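# Seat the upright loose cup on the empty plug

## Task

Find the free cup whose wide end faces up. Set it over the bare plug of the fixture that holds no cup, wide end down, and push it fully down. Every cup already on another fixture must still be seated there at the end, and the hand must have released the cup.

## Robot and tools

Robot: two arms, left_arm and right_arm. left_arm carries a five-finger left hand and right_arm a five-finger right hand; the left hand mirrors the right. In the scene frame the origin sits at table-top height, midway between the nominal arm bases. +z is up, +x points out over the table, and left_arm is on the +y side. Image sides do not follow arm names. Measured bases: left_arm at (+0.023, +0.282, 0) m, right_arm at (+0.053, -0.285, 0) m, each turned only slightly about z. A camera stand is fixed behind the arms.

Hand point: a point fixed to the palm, 0.15 m out from the wrist face and 0.05 m in front of the palm. Its +z runs along the straight fingers, +y points out of the palm, and +x runs across the palm. On the right hand +x points away from the thumb; on the left hand it points toward the thumb. Straight fingertips reach 0.06 to 0.07 m past the point, and their centre lines are 0.06 m behind it along -y. A wrist bracket on the little-finger side can strike objects. To grasp, turn the thumb fully in front of the palm. The hand can then close on objects about 0.035 to 0.065 m thick, or on handles down to about 0.025 m.

The row: every command is a row of 28 numbers, each within [-1, 1]. Both arms are always included, left first. Numbers 1-6 are left_arm dx, dy, dz, rx, ry, rz. Numbers 7-12 are the left hand's motors: little, ring, middle, index, thumb_bend, thumb_turn. Numbers 13-14 are left force_limit and speed. Numbers 15-28 repeat the same pattern for right_arm and its hand. The pose numbers are offsets, not poses. They count from that arm's current Hand target, along the Hand target's own axes. 1.0 equals 0.6 m of travel or 180 degrees of turn, and rx, ry, rz together form one rotation vector. An arm given six zeros is asked to hold its Hand target again. Finger values: -1 means straight/open, +1 means curled/closed. thumb_turn -1 puts the thumb beside the palm and +1 puts it opposite the fingers. force_limit runs linearly from about 0 N at -1 to 10 N at +1, or 15 N for the two thumb motors. speed rises from nearly zero at -1 to full at +0.48 and stays full above that. Hand numbers never mean 'keep as is'. To leave a hand unchanged, resend the last eight numbers you actually sent it. If you have sent none yet, send its hand_measured, hand_force_limit and hand_speed. For a gentle grip, close at speed -0.94 or below. To squeeze harder, raise force_limit and send a target that is more closed than hand_measured.

Tools:
- execute_actions(actions, cameras): actions is a list of actions. Each action is up to 15 rows, one per 1/30 s step; a short action repeats its last row. Every row in an action counts from the Hand target held when that action began. The same offset sent again moves the arm further. Images are returned only if actions is empty or cameras names some.
- move(target, speed, blend, blocking, cameras): sends each hand point in a straight line to the pose given by one row, or through a list of up to 15 rows. Every row counts from the same starting Hand targets. speed is in m/s, from 0.002 to 4.3, default 0.25; turning is capped at twice that in rad/s. blend is in m and rounds corners between list targets; 0 stops at each one. Paths do not avoid obstacles or the other arm. Moves capped at 10 s. Hand changes in a target are applied when the arms come to rest there. The result adds a move: line with the ending (done, off_target, moving, held, fault) and any limits (paced = clipped, held = steps withheld).
- wait(seconds 0-10): lets the scene run on the last commands.
- stop(): brakes a running move.
- zoom_image(camera, region [x0,y0,x1,y1] px, max 504 square): closer view of a camera's latest image.
- show_instructions(): shows the reference pages.
- finished_scene(scene=1): ends the scene, irreversibly.
Cameras: cam_head_left, cam_head_right, cam_high, cam_left_wrist, cam_right_wrist, all 672x504.

Results: end_effector_position (m) and end_effector_quat_wxyz are given in the scene frame. Hand target is the last commanded pose after clipping; the next offsets count from it. Joint friction and arm weight often leave the hand 1-3 cm, sometimes 5 cm, short of its target, usually lower. That alone does not mean contact. Send the missing amount as an extra offset. hand_measured, hand_stopped_by (moving, target, force, stalled, fault) and hand_load_n each list six values in motor order. A load falling to about 0 means the grip was lost. Joint torques include the arm's own weight. Orientation commands are clipped to 40 degrees from the current orientation at each step.

Cautions: do not drop the cup, hit the fixtures or table hard, or press one arm or hand against the other; this can end the task. Never let anything leave the table. Do not let go of a cup while it is still moving. Move slowly near contact, and keep targets close to the surface instead of far past it. Steer paths around an arm's own base, not next to it. Long holds, stretched arms or pushing against things heat the motors; after a MOTOR HOT line, ease off before the arm faults and falls. Loose objects may get small random nudges.

Each tool is called after ">>>" as name([rows], argument=value, ...), one row to a line, values as JSON.

Reference images:

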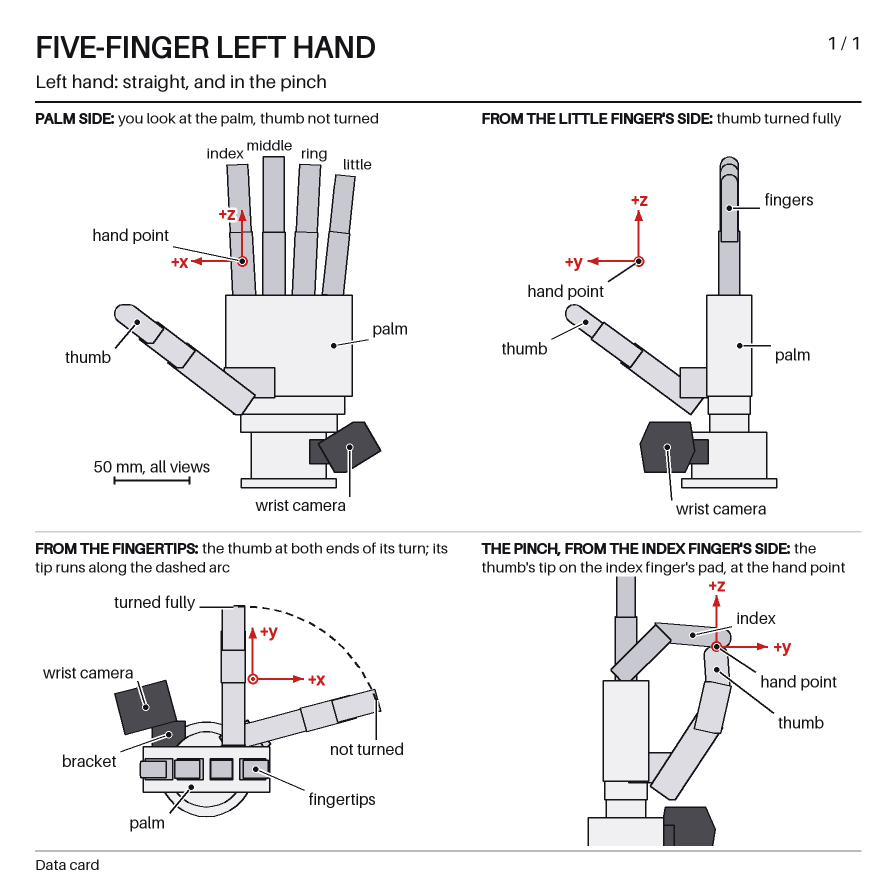

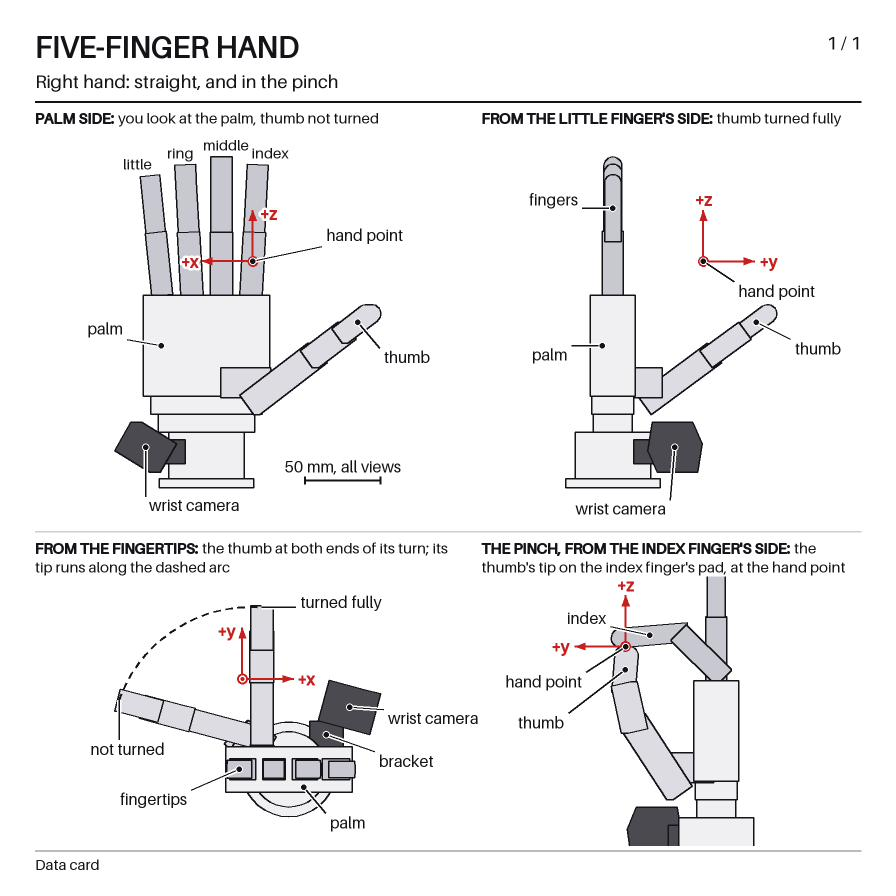

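## Session

>>> execute_actions(actions=[])

Scene clock: 0.00 s.
left_arm: end_effector_position=(+0.3245, +0.0291, +0.2828) hand_measured=(-1.000, -1.000, -1.000, -1.000, -1.000, -1.000) hand_load_n=(+0.0, +0.0, +0.0, +0.0, +0.0, +0.0) hand_stopped_by=(target, target, target, target, target, target) hand_force_limit=0.00 hand_speed=-0.80 end_effector_quat_wxyz=(+0.119, +0.445, +0.811, -0.361) | right_arm: end_effector_position=(+0.2771, -0.2225, +0.1183) hand_measured=(-1.000, -1.000, -1.000, -1.000, -1.000, -1.000) hand_load_n=(+0.0, +0.0, +0.0, +0.0, +0.0, +0.0) hand_stopped_by=(target, target, target, target, target, target) hand_force_limit=0.00 hand_speed=-0.80 end_effector_quat_wxyz=(+0.346, -0.530, +0.753, -0.177)
Joint positions: left_arm=[-0.46 1.162 1.245 -1.36 0.734 1.967] | right_arm=[-0.045 0.338 0.374 -0.818 -0.145 0.341]
Joint velocities: within noise
Joint torques (N m): no reading
Heat: left arm: hottest elbow 26 °C; right arm: hottest waist 25 °C.
Hand target: left_arm +0.3299, +0.0262, +0.2951; +0.132, +0.448, +0.807, -0.361 | right_arm +0.2840, -0.2230, +0.1351; +0.359, -0.528, +0.747, -0.187

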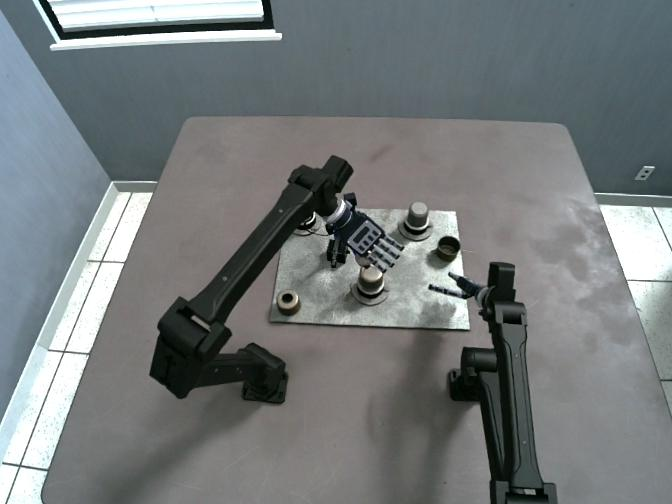

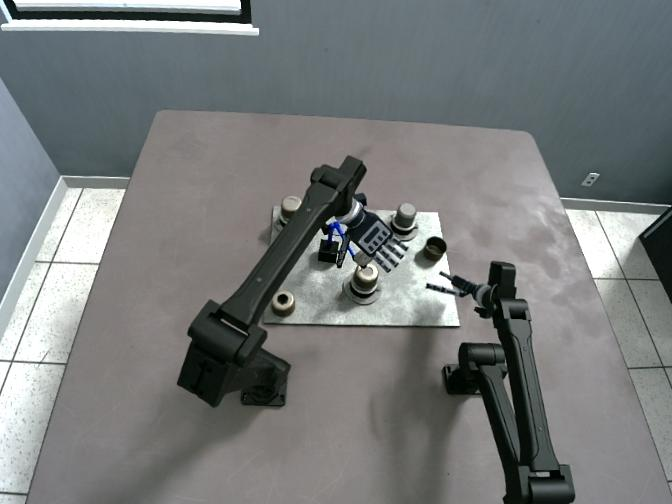

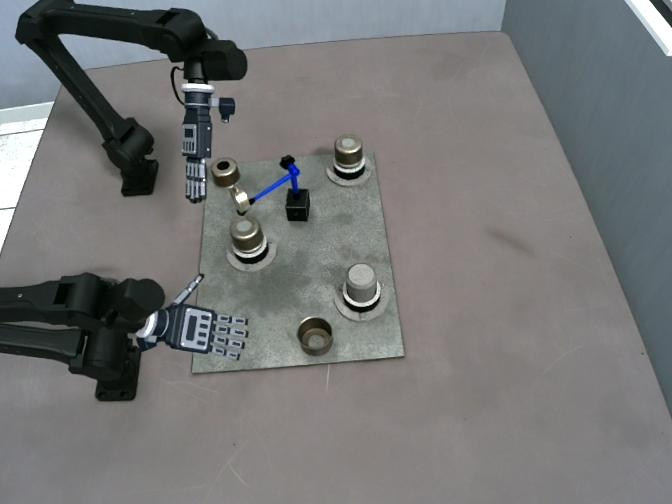

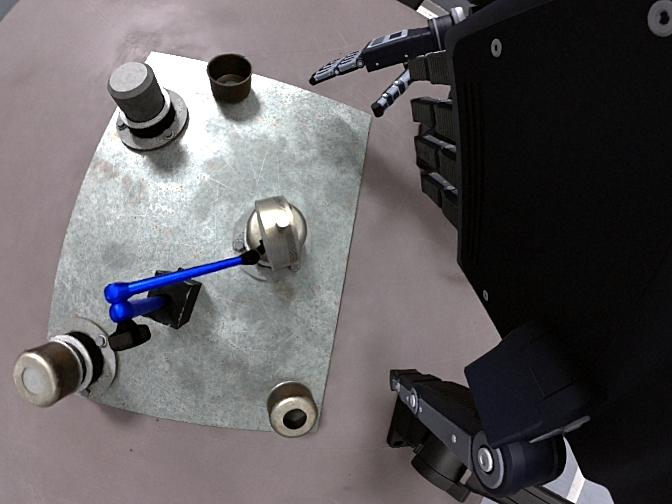

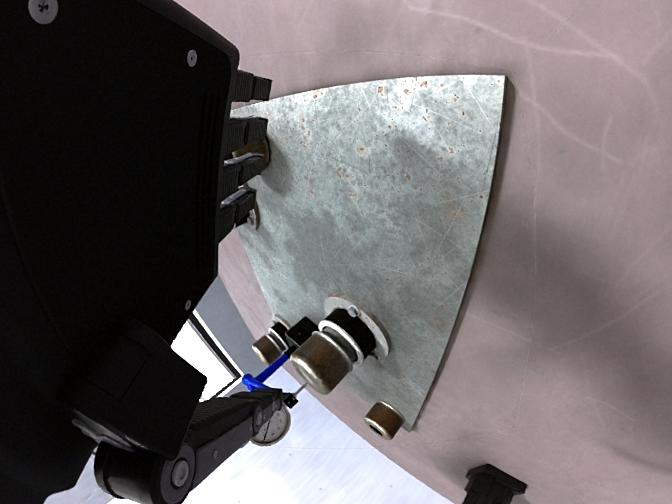

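>>> zoom_image(camera="cam_high", region=[180, 120, 420, 380])

>>> zoom_image(camera="cam_left_wrist", region=[0, 30, 400, 450])

>>> zoom_image(camera="cam_head_left", region=[260, 180, 500, 340])

>>> zoom_image(camera="cam_right_wrist", region=[200, 60, 520, 460])

>>> zoom_image(camera="cam_head_right", region=[240, 180, 480, 340])

Scaled by 1.938.

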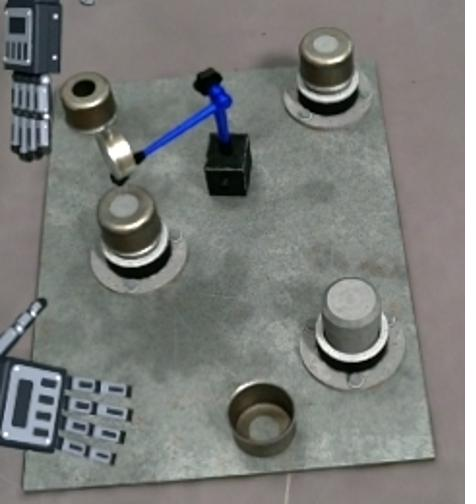

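Scaled by 1.200 from the camera's 672x504 image, which has a finer 960x720 frame.

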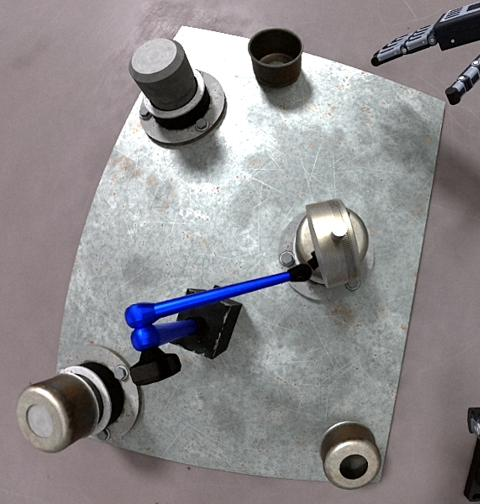

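Scaled by 2.100.

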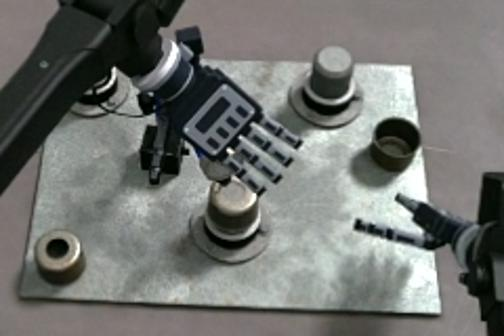

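Scaled by 1.260 from the camera's 672x504 image, which has a finer 960x720 frame.

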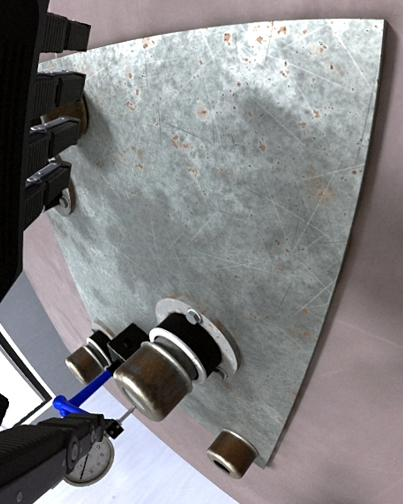

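Scaled by 2.100.

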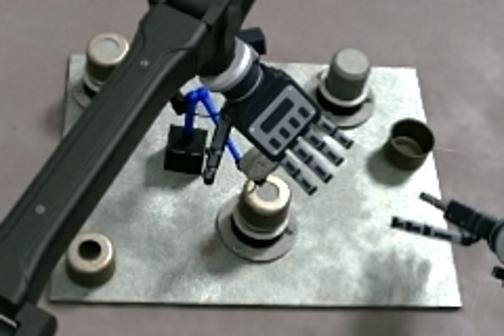

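>>> move(target=[0,0,0,0,0,0,-1,-1,-1,-1,-1,-1,0,-0.8,0.029,-0.1507,0.0458,0.2244,0.2478,-0.6673,-1,-1,-1,-1,-1,1,0,0], speed=0.4, cameras=["all"])

Scene clock: 263.77 s.
left_arm: end_effector_position=(+0.3245, +0.0291, +0.2828) hand_measured=(-1.000, -1.000, -1.000, -1.000, -1.000, -1.000) hand_load_n=(+0.0, +0.0, +0.0, +0.0, +0.0, +0.0) hand_stopped_by=(target, target, target, target, target, target) hand_force_limit=0.00 hand_speed=-0.80 end_effector_quat_wxyz=(+0.119, +0.445, +0.811, -0.361) | right_arm: end_effector_position=(+0.3497, -0.2609, +0.1546) hand_measured=(-1.000, -1.000, -1.000, -1.000, -1.000, +1.000) hand_load_n=(+0.0, +0.0, +0.0, +0.0, +0.5, +0.0) hand_stopped_by=(target, target, target, target, target, target) hand_force_limit=0.00 hand_speed=0.00 end_effector_quat_wxyz=(+0.007, +0.716, -0.037, +0.697)
Joint positions: left_arm=[-0.46 1.162 1.245 -1.36 0.734 1.967] | right_arm=[0.742 0.589 0.034 0.517 0.785 -1.503]
Joint torques (N m): left_arm=[2.14 -9.05 10.17 0.68 0.65 0.01] | right_arm=[2.9 1.26 8.96 1.24 0.11 0.1]
Heat: left arm: hottest elbow 39 °C; right arm: hottest elbow 36 °C.
Hand target: left_arm +0.3299, +0.0262, +0.2951; +0.132, +0.448, +0.807, -0.361 | right_arm +0.3505, -0.2584, +0.1586; +0.001, +0.713, -0.040, +0.700 (not the last commanded pose)
Off the commanded pose: left_arm 0.014 m, 2 deg | right_arm 0.021 m, 19 deg.
move: held (right_arm; a check stopped the path), off_target (left_arm); limits=held
pose unreachable (right arm): on one or more control steps of this call, first in action 0 (counted from 0), this arm could not follow its commanded pose, so it was not sent that pose on those steps. It may still have moved: this result reports where it is.
cause: moving toward the commanded pose would bring two parts of the arm too close to each other (joints 2 (shoulder) and 3 (elbow) lie between them).

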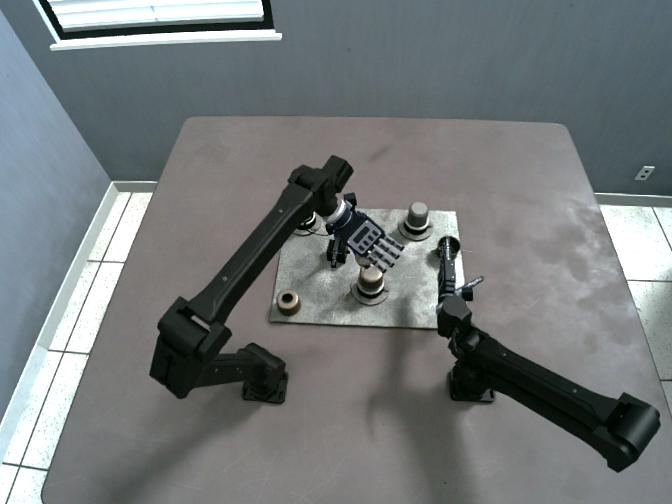

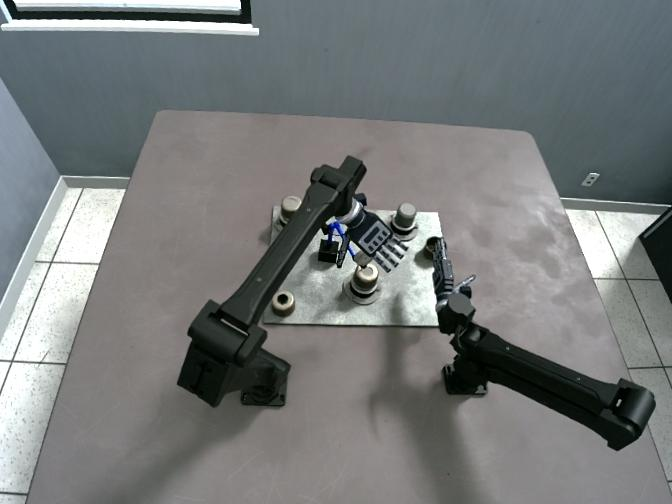

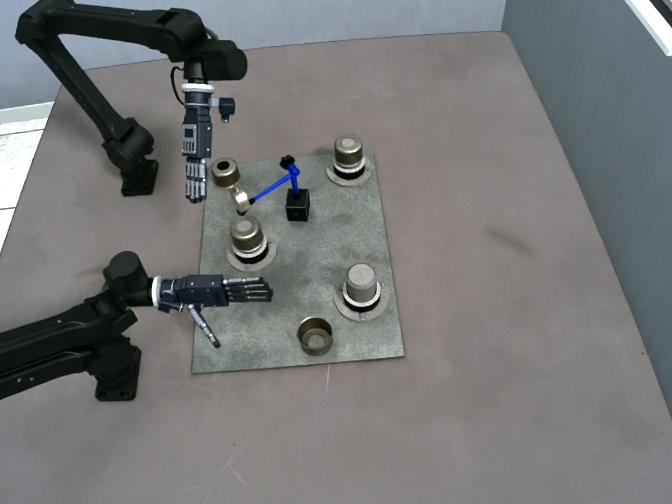

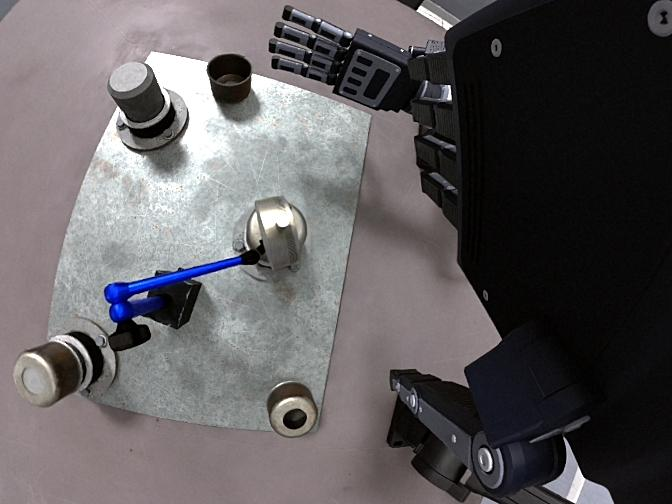

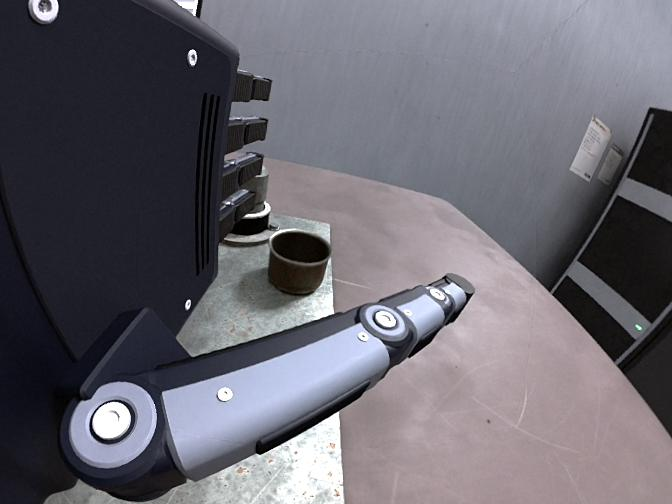

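>>> zoom_image(camera="cam_right_wrist", region=[200, 150, 400, 330])

>>> zoom_image(camera="cam_high", region=[150, 230, 420, 390])

>>> zoom_image(camera="cam_left_wrist", region=[60, 0, 400, 180])

Scaled by 2.520 from the camera's 672x504 image, which has a finer 960x720 frame.

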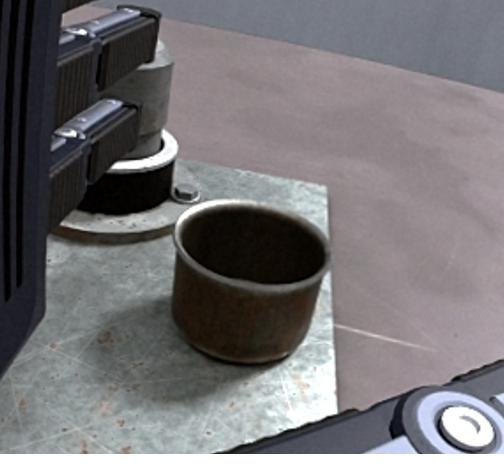

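Scaled by 1.867.

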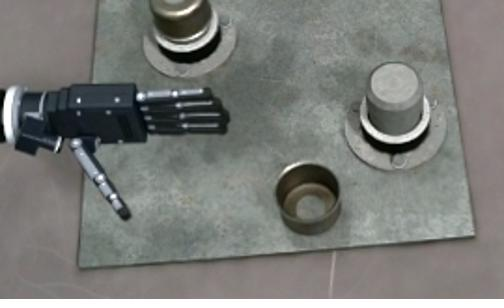

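Scaled by 1.482 from the camera's 672x504 image, which has a finer 960x720 frame.

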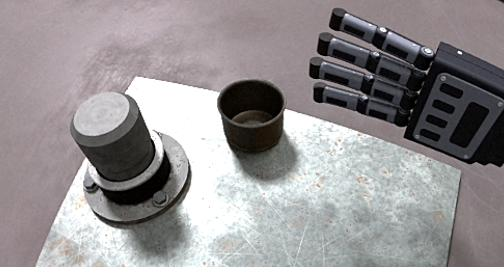

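>>> move(target=[0,0,0,0,0,0,-1,-1,-1,-1,-1,-1,0,-0.8,-0.156,-0.0172,0.0592,0.0196,0.0292,-0.0277,-1,-1,-1,-1,-1,1,0,0], speed=0.15, cameras=["cam_high","cam_left_wrist","cam_right_wrist"])

Scene clock: 465.43 s.
left_arm: end_effector_position=(+0.3245, +0.0291, +0.2828) hand_measured=(-1.000, -1.000, -1.000, -1.000, -1.000, -1.000) hand_load_n=(+0.0, +0.0, +0.0, -0.5, +0.0, +0.0) hand_stopped_by=(target, target, target, target, target, target) hand_force_limit=0.00 hand_speed=-0.80 end_effector_quat_wxyz=(+0.119, +0.445, +0.811, -0.361) | right_arm: end_effector_position=(+0.3496, -0.2605, +0.1538) hand_measured=(-1.000, -1.000, -1.000, -1.000, -1.000, +1.000) hand_load_n=(+0.0, +0.0, +0.0, +0.0, +0.0, +0.5) hand_stopped_by=(target, target, target, target, target, target) hand_force_limit=0.00 hand_speed=0.00 end_effector_quat_wxyz=(+0.006, +0.715, -0.036, +0.698)
Joint positions: left_arm=[-0.46 1.162 1.245 -1.36 0.734 1.967] | right_arm=[0.742 0.592 0.031 0.526 0.783 -1.503]
Joint torques (N m): left_arm=[2.02 -9.23 10.13 0.66 0.64 0.06] | right_arm=[2.61 1.67 8.5 1.33 0.06 0.02]
Heat: left arm: hottest elbow 40 °C; right arm: hottest elbow 34 °C.
Hand target: left_arm +0.3299, +0.0262, +0.2951; +0.132, +0.448, +0.807, -0.361 | right_arm +0.3499, -0.2604, +0.1547; +0.006, +0.715, -0.036, +0.698 (not the last commanded pose)
Off the commanded pose: left_arm 0.014 m, 2 deg | right_arm 0.097 m, 8 deg.
move: held (right_arm; a check stopped the path), off_target (left_arm); limits=held
pose unreachable (right arm): on one or more control steps of this call, first in action 0 (counted from 0), this arm could not follow its commanded pose, so it was not sent that pose on those steps. It may still have moved: this result reports where it is.
cause: moving toward the commanded pose would bring two parts of the arm too close to each other (joints 2 (shoulder) and 3 (elbow) lie between them).
Images, in order (width x height): cam_high 672x504, cam_left_wrist 672x504, cam_right_wrist 672x504.

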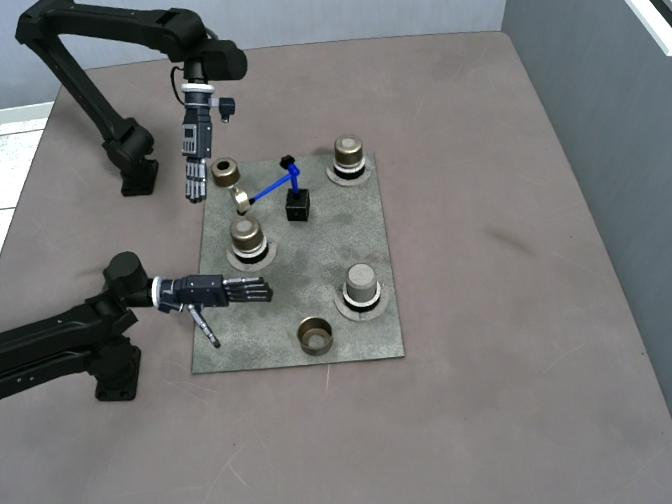

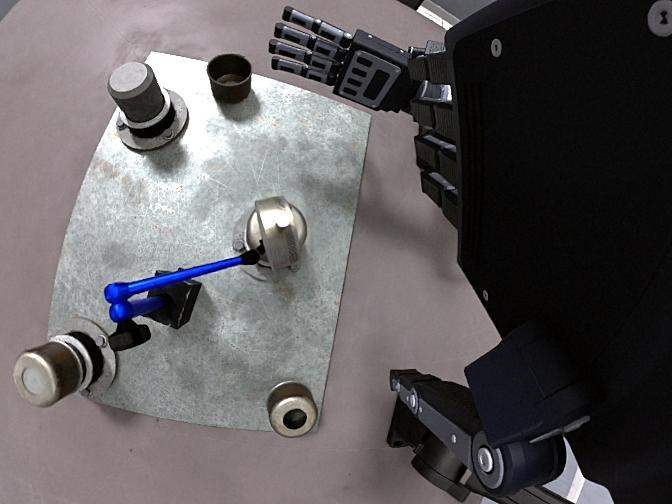

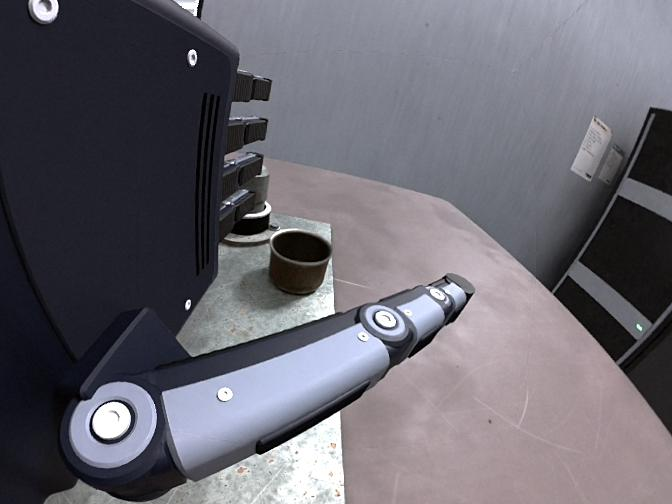

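>>> move(target=[0,0,0,0,0,0,-1,-1,-1,-1,-1,-1,0,-0.8,-0.0055,-0.0247,0.1322,0.0204,0.0318,-0.0234,-1,-1,-1,-1,-1,1,0,0], speed=0.15, cameras=["cam_right_wrist"])

Scene clock: 477.93 s.
left_arm: end_effector_position=(+0.3245, +0.0291, +0.2828) hand_measured=(-1.000, -1.000, -1.000, -1.000, -1.000, -1.000) hand_load_n=(+0.0, +0.0, +0.0, +0.0, +0.0, +0.0) hand_stopped_by=(target, target, target, target, target, target) hand_force_limit=0.00 hand_speed=-0.80 end_effector_quat_wxyz=(+0.119, +0.445, +0.811, -0.361) | right_arm: end_effector_position=(+0.4214, -0.2518, +0.1394) hand_measured=(-1.000, -1.000, -1.000, -1.000, -1.000, +1.000) hand_load_n=(+0.0, +0.5, +0.0, +0.0, +0.0, +0.0) hand_stopped_by=(target, target, target, target, target, target) hand_force_limit=0.00 hand_speed=0.00 end_effector_quat_wxyz=(+0.008, +0.691, +0.014, +0.723)
Joint positions: left_arm=[-0.46 1.162 1.245 -1.36 0.734 1.967] | right_arm=[0.511 1.304 0.092 1.262 0.483 -1.625]
Joint torques (N m): left_arm=[2.14 -9.05 10.28 0.73 0.65 0.04] | right_arm=[2.08 -2.73 6.24 2.45 -0.15 -0.11]
Heat: left arm: hottest elbow 41 °C; right arm: hottest elbow 33 °C.
Hand target: left_arm +0.3299, +0.0262, +0.2951; +0.132, +0.448, +0.807, -0.361 | right_arm +0.4299, -0.2501, +0.1501; +0.010, +0.680, +0.012, +0.733
Off the commanded pose: left_arm 0.014 m, 2 deg | right_arm 0.014 m, 2 deg.
move: off_target (left_arm, right_arm)
Images, in order (width x height): cam_right_wrist 672x504.

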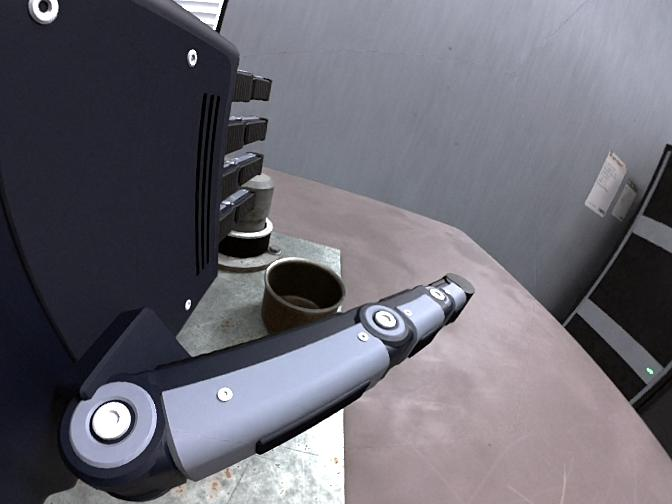

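>>> move(target=[0,0,0,0,0,0,-1,-1,-1,-1,-1,-1,0,-0.8,-0.1225,-0.0122,-0.0343,0,0,0,-1,-1,-1,-1,-1,1,0,0], speed=0.12, cameras=["cam_right_wrist","cam_high","cam_left_wrist"])

Scene clock: 493.90 s.
left_arm: end_effector_position=(+0.3245, +0.0291, +0.2828) hand_measured=(-1.000, -1.000, -1.000, -1.000, -1.000, -1.000) hand_load_n=(+0.0, +0.0, +0.0, +0.0, +0.0, +0.0) hand_stopped_by=(target, target, target, target, target, target) hand_force_limit=0.00 hand_speed=-0.80 end_effector_quat_wxyz=(+0.119, +0.445, +0.811, -0.361) | right_arm: end_effector_position=(+0.4152, -0.2478, +0.0751) hand_measured=(-1.000, -1.000, -1.000, -1.000, -1.000, +1.000) hand_load_n=(+0.0, +0.0, +0.0, +0.0, +0.0, +0.5) hand_stopped_by=(target, target, target, target, target, target) hand_force_limit=0.00 hand_speed=0.00 end_effector_quat_wxyz=(+0.018, +0.721, +0.010, +0.692)
Joint positions: left_arm=[-0.46 1.162 1.245 -1.36 0.734 1.967] | right_arm=[0.555 1.704 0.092 1.564 0.549 -1.586]
Joint torques (N m): left_arm=[2.2 -8.76 10.13 0.72 0.64 0.05] | right_arm=[3.14 -5.25 1.2 2.4 0.17 0.22]
Heat: left arm: hottest elbow 41 °C; right arm: hottest elbow 32 °C.
Hand target: left_arm +0.3299, +0.0262, +0.2951; +0.132, +0.448, +0.807, -0.361 | right_arm +0.4149, -0.2452, +0.0750; +0.010, +0.680, +0.013, +0.733
Off the commanded pose: left_arm 0.014 m, 2 deg | right_arm 0.003 m, 7 deg.
joint sent to its limit (right arm) — joint 4 (wrist pitch), upper limit. The joint targets are off in orientation, not in position.
move: off_target (left_arm, right_arm)
Images, in order (width x height): cam_high 672x504, cam_left_wrist 672x504, cam_right_wrist 672x504.

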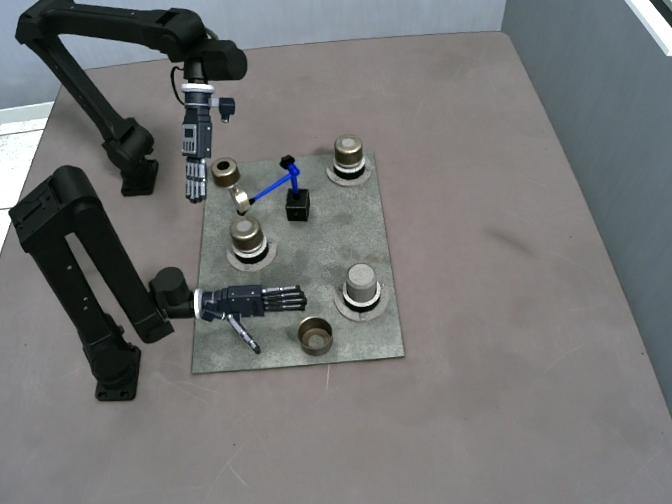

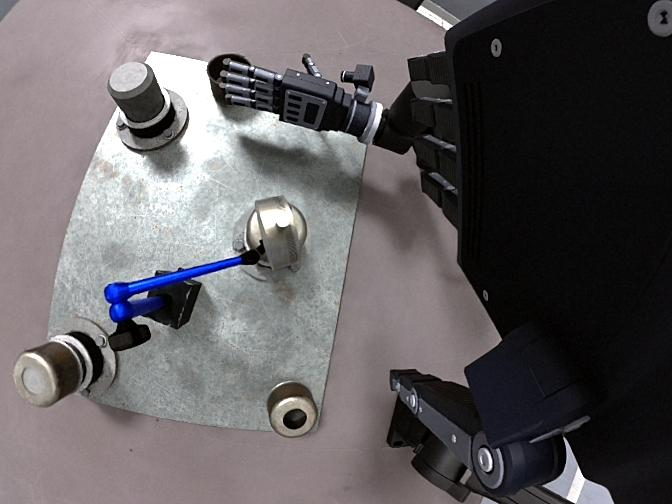

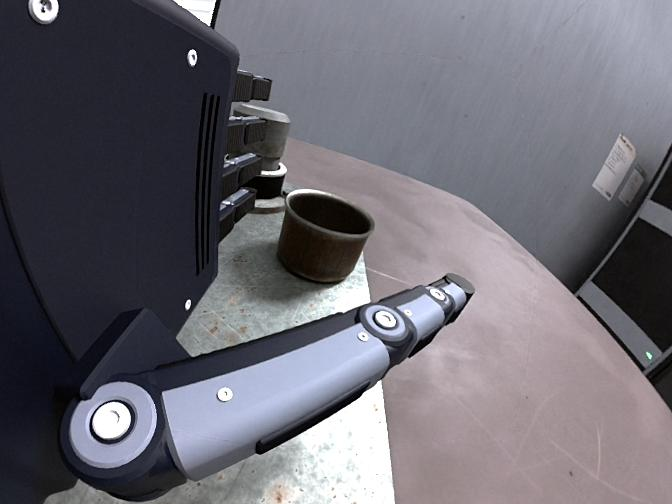

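>>> move(target=[0,0,0,0,0,0,-1,-1,-1,-1,-1,-1,0,-0.8,0.0035,-0.0377,-0.0303,-0.0847,-0.0266,0.0039,-1,-1,-1,-1,-1,1,0,0], speed=0.15, cameras=["cam_right_wrist","cam_high"])

Scene clock: 618.80 s.
left_arm: end_effector_position=(+0.3245, +0.0291, +0.2828) hand_measured=(-1.000, -1.000, -1.000, -1.000, -1.000, -1.000) hand_load_n=(+0.0, +0.0, +0.0, +0.0, +0.0, +0.0) hand_stopped_by=(target, target, target, target, target, target) hand_force_limit=0.00 hand_speed=-0.80 end_effector_quat_wxyz=(+0.119, +0.445, +0.811, -0.361) | right_arm: end_effector_position=(+0.3947, -0.2263, +0.0782) hand_measured=(-1.000, -1.000, -1.000, -1.000, -1.000, +1.000) hand_load_n=(+0.0, +0.0, +0.0, +0.0, +0.0, +0.0) hand_stopped_by=(target, target, target, target, target, target) hand_force_limit=0.00 hand_speed=0.00 end_effector_quat_wxyz=(+0.096, +0.701, -0.090, +0.701)
Joint positions: left_arm=[-0.46 1.162 1.245 -1.36 0.734 1.967] | right_arm=[0.798 1.757 0.202 1.557 1.045 -1.582]
Joint torques (N m): left_arm=[2.26 -8.53 10.21 0.68 0.62 0.05] | right_arm=[2.9 -5.83 2.19 1.02 0.15 0.09]
Heat: left arm: hottest elbow 41 °C; right arm: hottest elbow 28 °C.
Hand target: left_arm +0.3299, +0.0262, +0.2951; +0.132, +0.448, +0.807, -0.361 | right_arm +0.3965, -0.2226, +0.0750; +0.096, +0.703, -0.089, +0.699
Off the commanded pose: left_arm 0.014 m, 2 deg | right_arm 0.005 m, 0 deg.
move: off_target (left_arm)
Images, in order (width x height): cam_high 672x504, cam_right_wrist 672x504.

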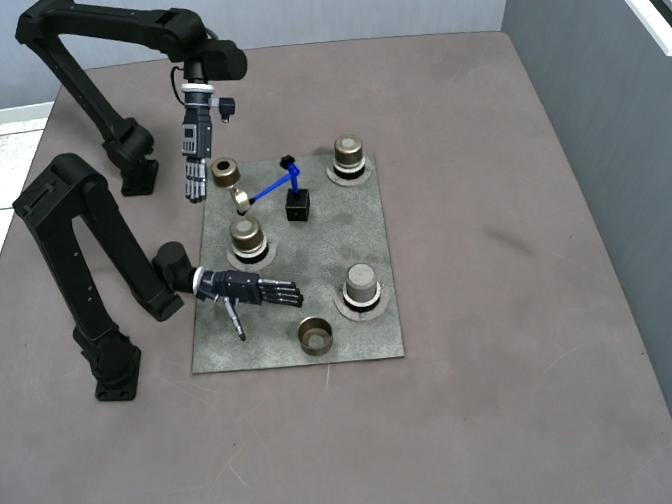

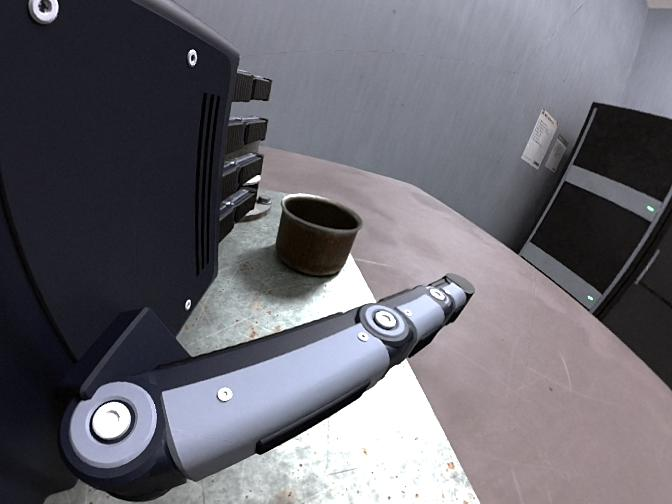

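>>> move(target=[0,0,0,0,0,0,-1,-1,-1,-1,-1,-1,0,-0.8,-0.05,-0.0123,-0.0077,0,0,0,-1,-1,-1,-1,-1,1,0,0], speed=0.1, cameras=["cam_right_wrist","cam_high","cam_left_wrist"])

Scene clock: 643.97 s.
left_arm: end_effector_position=(+0.3245, +0.0291, +0.2828) hand_measured=(-1.000, -1.000, -1.000, -1.000, -1.000, -1.000) hand_load_n=(+0.0, +0.0, +0.0, +0.0, +0.0, +0.0) hand_stopped_by=(target, target, target, target, target, target) hand_force_limit=0.00 hand_speed=-0.80 end_effector_quat_wxyz=(+0.119, +0.445, +0.811, -0.361) | right_arm: end_effector_position=(+0.3922, -0.2190, +0.0459) hand_measured=(-1.000, -1.000, -1.000, -1.000, -1.000, +1.000) hand_load_n=(+0.0, +0.0, +0.0, +0.0, +0.0, +0.0) hand_stopped_by=(target, target, target, target, target, target) hand_force_limit=0.00 hand_speed=0.00 end_effector_quat_wxyz=(+0.108, +0.717, -0.084, +0.684)
Joint positions: left_arm=[-0.46 1.162 1.245 -1.36 0.734 1.967] | right_arm=[0.824 1.884 0.231 1.565 1.077 -1.533]
Joint torques (N m): left_arm=[1.85 -9 10.17 0.57 0.64 0.05] | right_arm=[3.02 -7.12 1.18 2.06 0.22 0.21]
Heat: left arm: hottest elbow 42 °C; right arm: hottest elbow 28 °C.
Hand target: left_arm +0.3299, +0.0262, +0.2951; +0.132, +0.448, +0.807, -0.361 | right_arm +0.3938, -0.2146, +0.0449; +0.096, +0.703, -0.089, +0.699
Off the commanded pose: left_arm 0.014 m, 2 deg | right_arm 0.005 m, 3 deg.
joint sent to its limit (right arm) — joint 4 (wrist pitch), upper limit. The joint targets still meet the commanded pose.
move: off_target (left_arm, right_arm)
Images, in order (width x height): cam_high 672x504, cam_left_wrist 672x504, cam_right_wrist 672x504.

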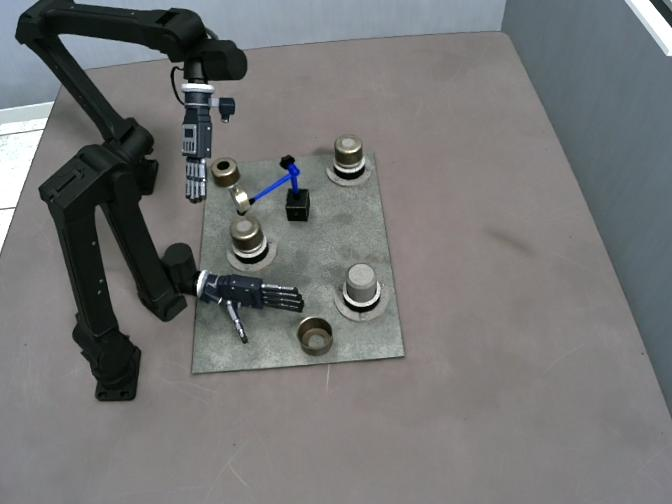

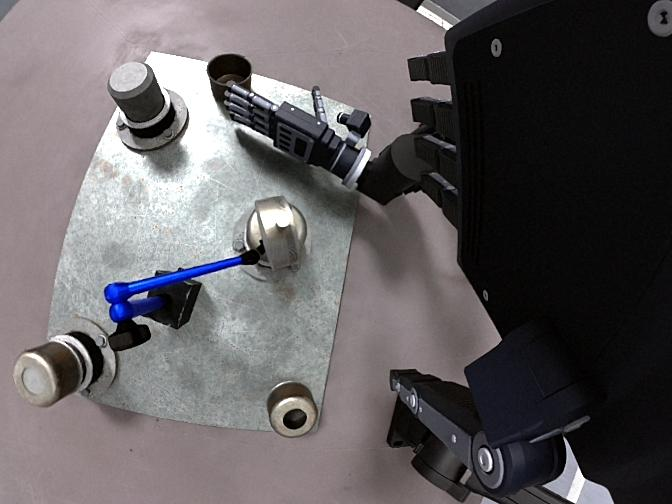

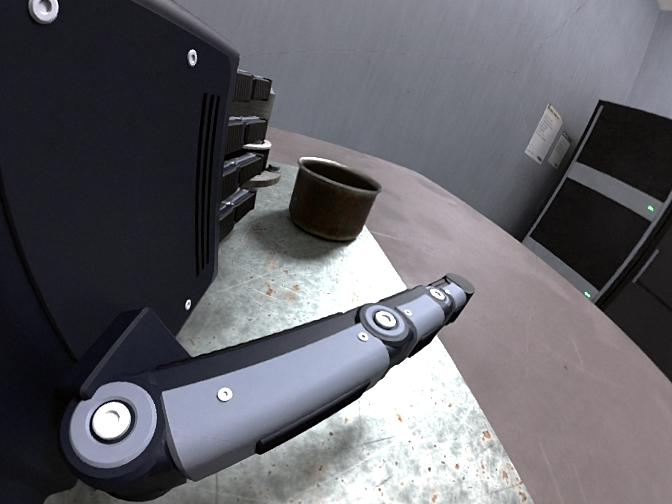

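>>> zoom_image(camera="cam_left_wrist", region=[80, 30, 380, 220])

>>> zoom_image(camera="cam_right_wrist", region=[200, 60, 480, 320])

Scaled by 1.680 from the camera's 672x504 image, which has a finer 960x720 frame.

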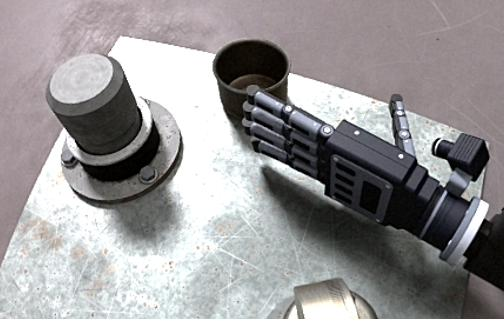

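Scaled by 1.800 from the camera's 672x504 image, which has a finer 960x720 frame.

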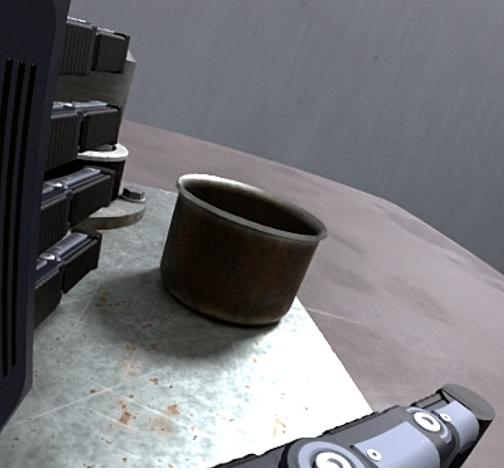

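>>> move(target=[0,0,0,0,0,0,-1,-1,-1,-1,-1,-1,0,-0.8,-0.0145,0.0008,0.0918,0,0,0,-1,-1,-1,-1,-1,1,0,0], speed=0.08, cameras=["cam_right_wrist","cam_high","cam_left_wrist"])

Scene clock: 679.60 s.
left_arm: end_effector_position=(+0.3245, +0.0291, +0.2828) hand_measured=(-1.000, -1.000, -1.000, -1.000, -1.000, -1.000) hand_load_n=(+0.0, +0.0, +0.0, +0.0, +0.0, +0.0) hand_stopped_by=(target, target, target, target, target, target) hand_force_limit=0.00 hand_speed=-0.80 end_effector_quat_wxyz=(+0.119, +0.445, +0.811, -0.361) | right_arm: end_effector_position=(+0.4442, -0.2296, +0.0363) hand_measured=(-1.000, -1.000, -1.000, -1.000, -1.000, +1.000) hand_load_n=(+0.0, +0.0, +0.0, +0.0, +0.0, +0.5) hand_stopped_by=(target, target, target, target, target, target) hand_force_limit=0.00 hand_speed=0.00 end_effector_quat_wxyz=(+0.095, +0.713, -0.094, +0.688)
Joint positions: left_arm=[-0.46 1.162 1.245 -1.36 0.734 1.967] | right_arm=[0.659 1.939 0.316 1.566 0.908 -1.532]
Joint torques (N m): left_arm=[2.26 -8.88 10.19 0.68 0.65 0.05] | right_arm=[2.32 -8 1.5 2.14 -0.08 -0.1]
Heat: left arm: hottest elbow 42 °C; right arm: hottest elbow 27 °C.
Hand target: left_arm +0.3299, +0.0262, +0.2951; +0.132, +0.448, +0.807, -0.361 | right_arm +0.4468, -0.2294, +0.0361; +0.096, +0.703, -0.089, +0.699
Off the commanded pose: left_arm 0.014 m, 2 deg | right_arm 0.003 m, 2 deg.
joint sent to its limit (right arm) — joint 4 (wrist pitch), upper limit. The joint targets still meet the commanded pose.
move: off_target (left_arm)
Images, in order (width x height): cam_high 672x504, cam_left_wrist 672x504, cam_right_wrist 672x504.

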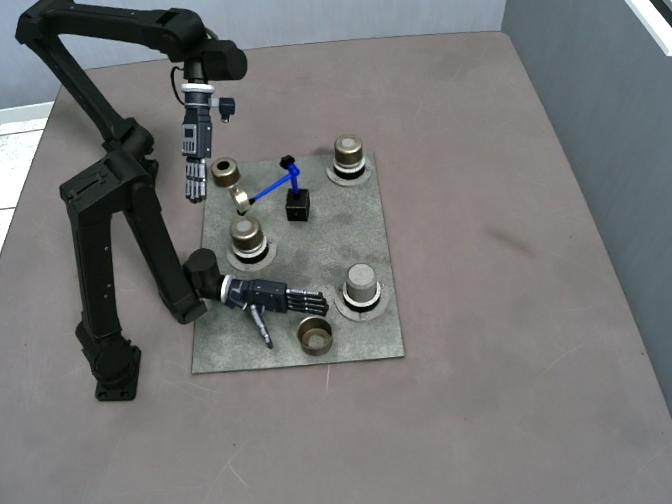

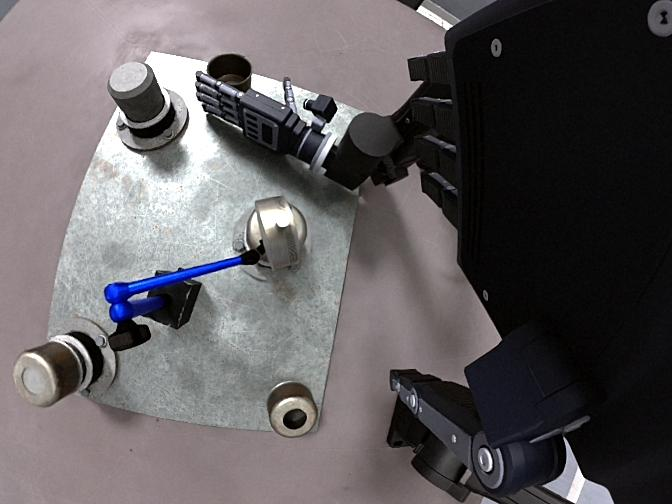

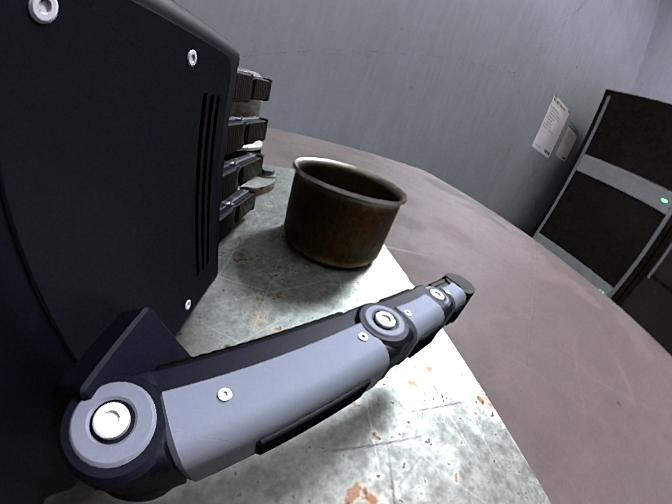

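>>> zoom_image(camera="cam_right_wrist", region=[200, 100, 480, 320])

>>> zoom_image(camera="cam_high", region=[200, 240, 420, 380])

>>> zoom_image(camera="cam_left_wrist", region=[80, 30, 360, 200])

Scaled by 1.800 from the camera's 672x504 image, which has a finer 960x720 frame.

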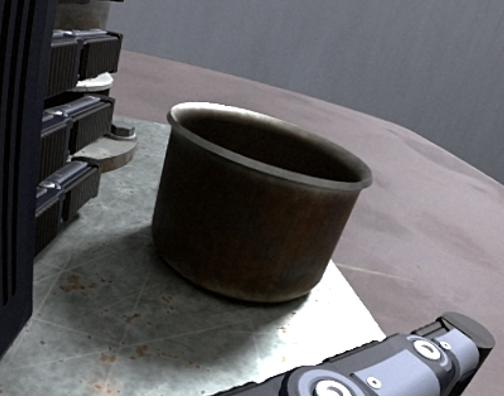

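Scaled by 2.291.

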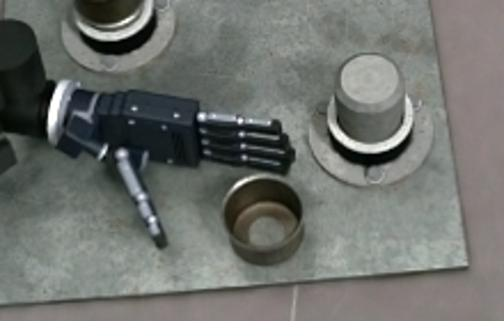

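Scaled by 1.800 from the camera's 672x504 image, which has a finer 960x720 frame.

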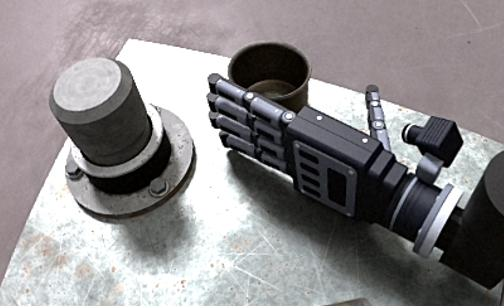

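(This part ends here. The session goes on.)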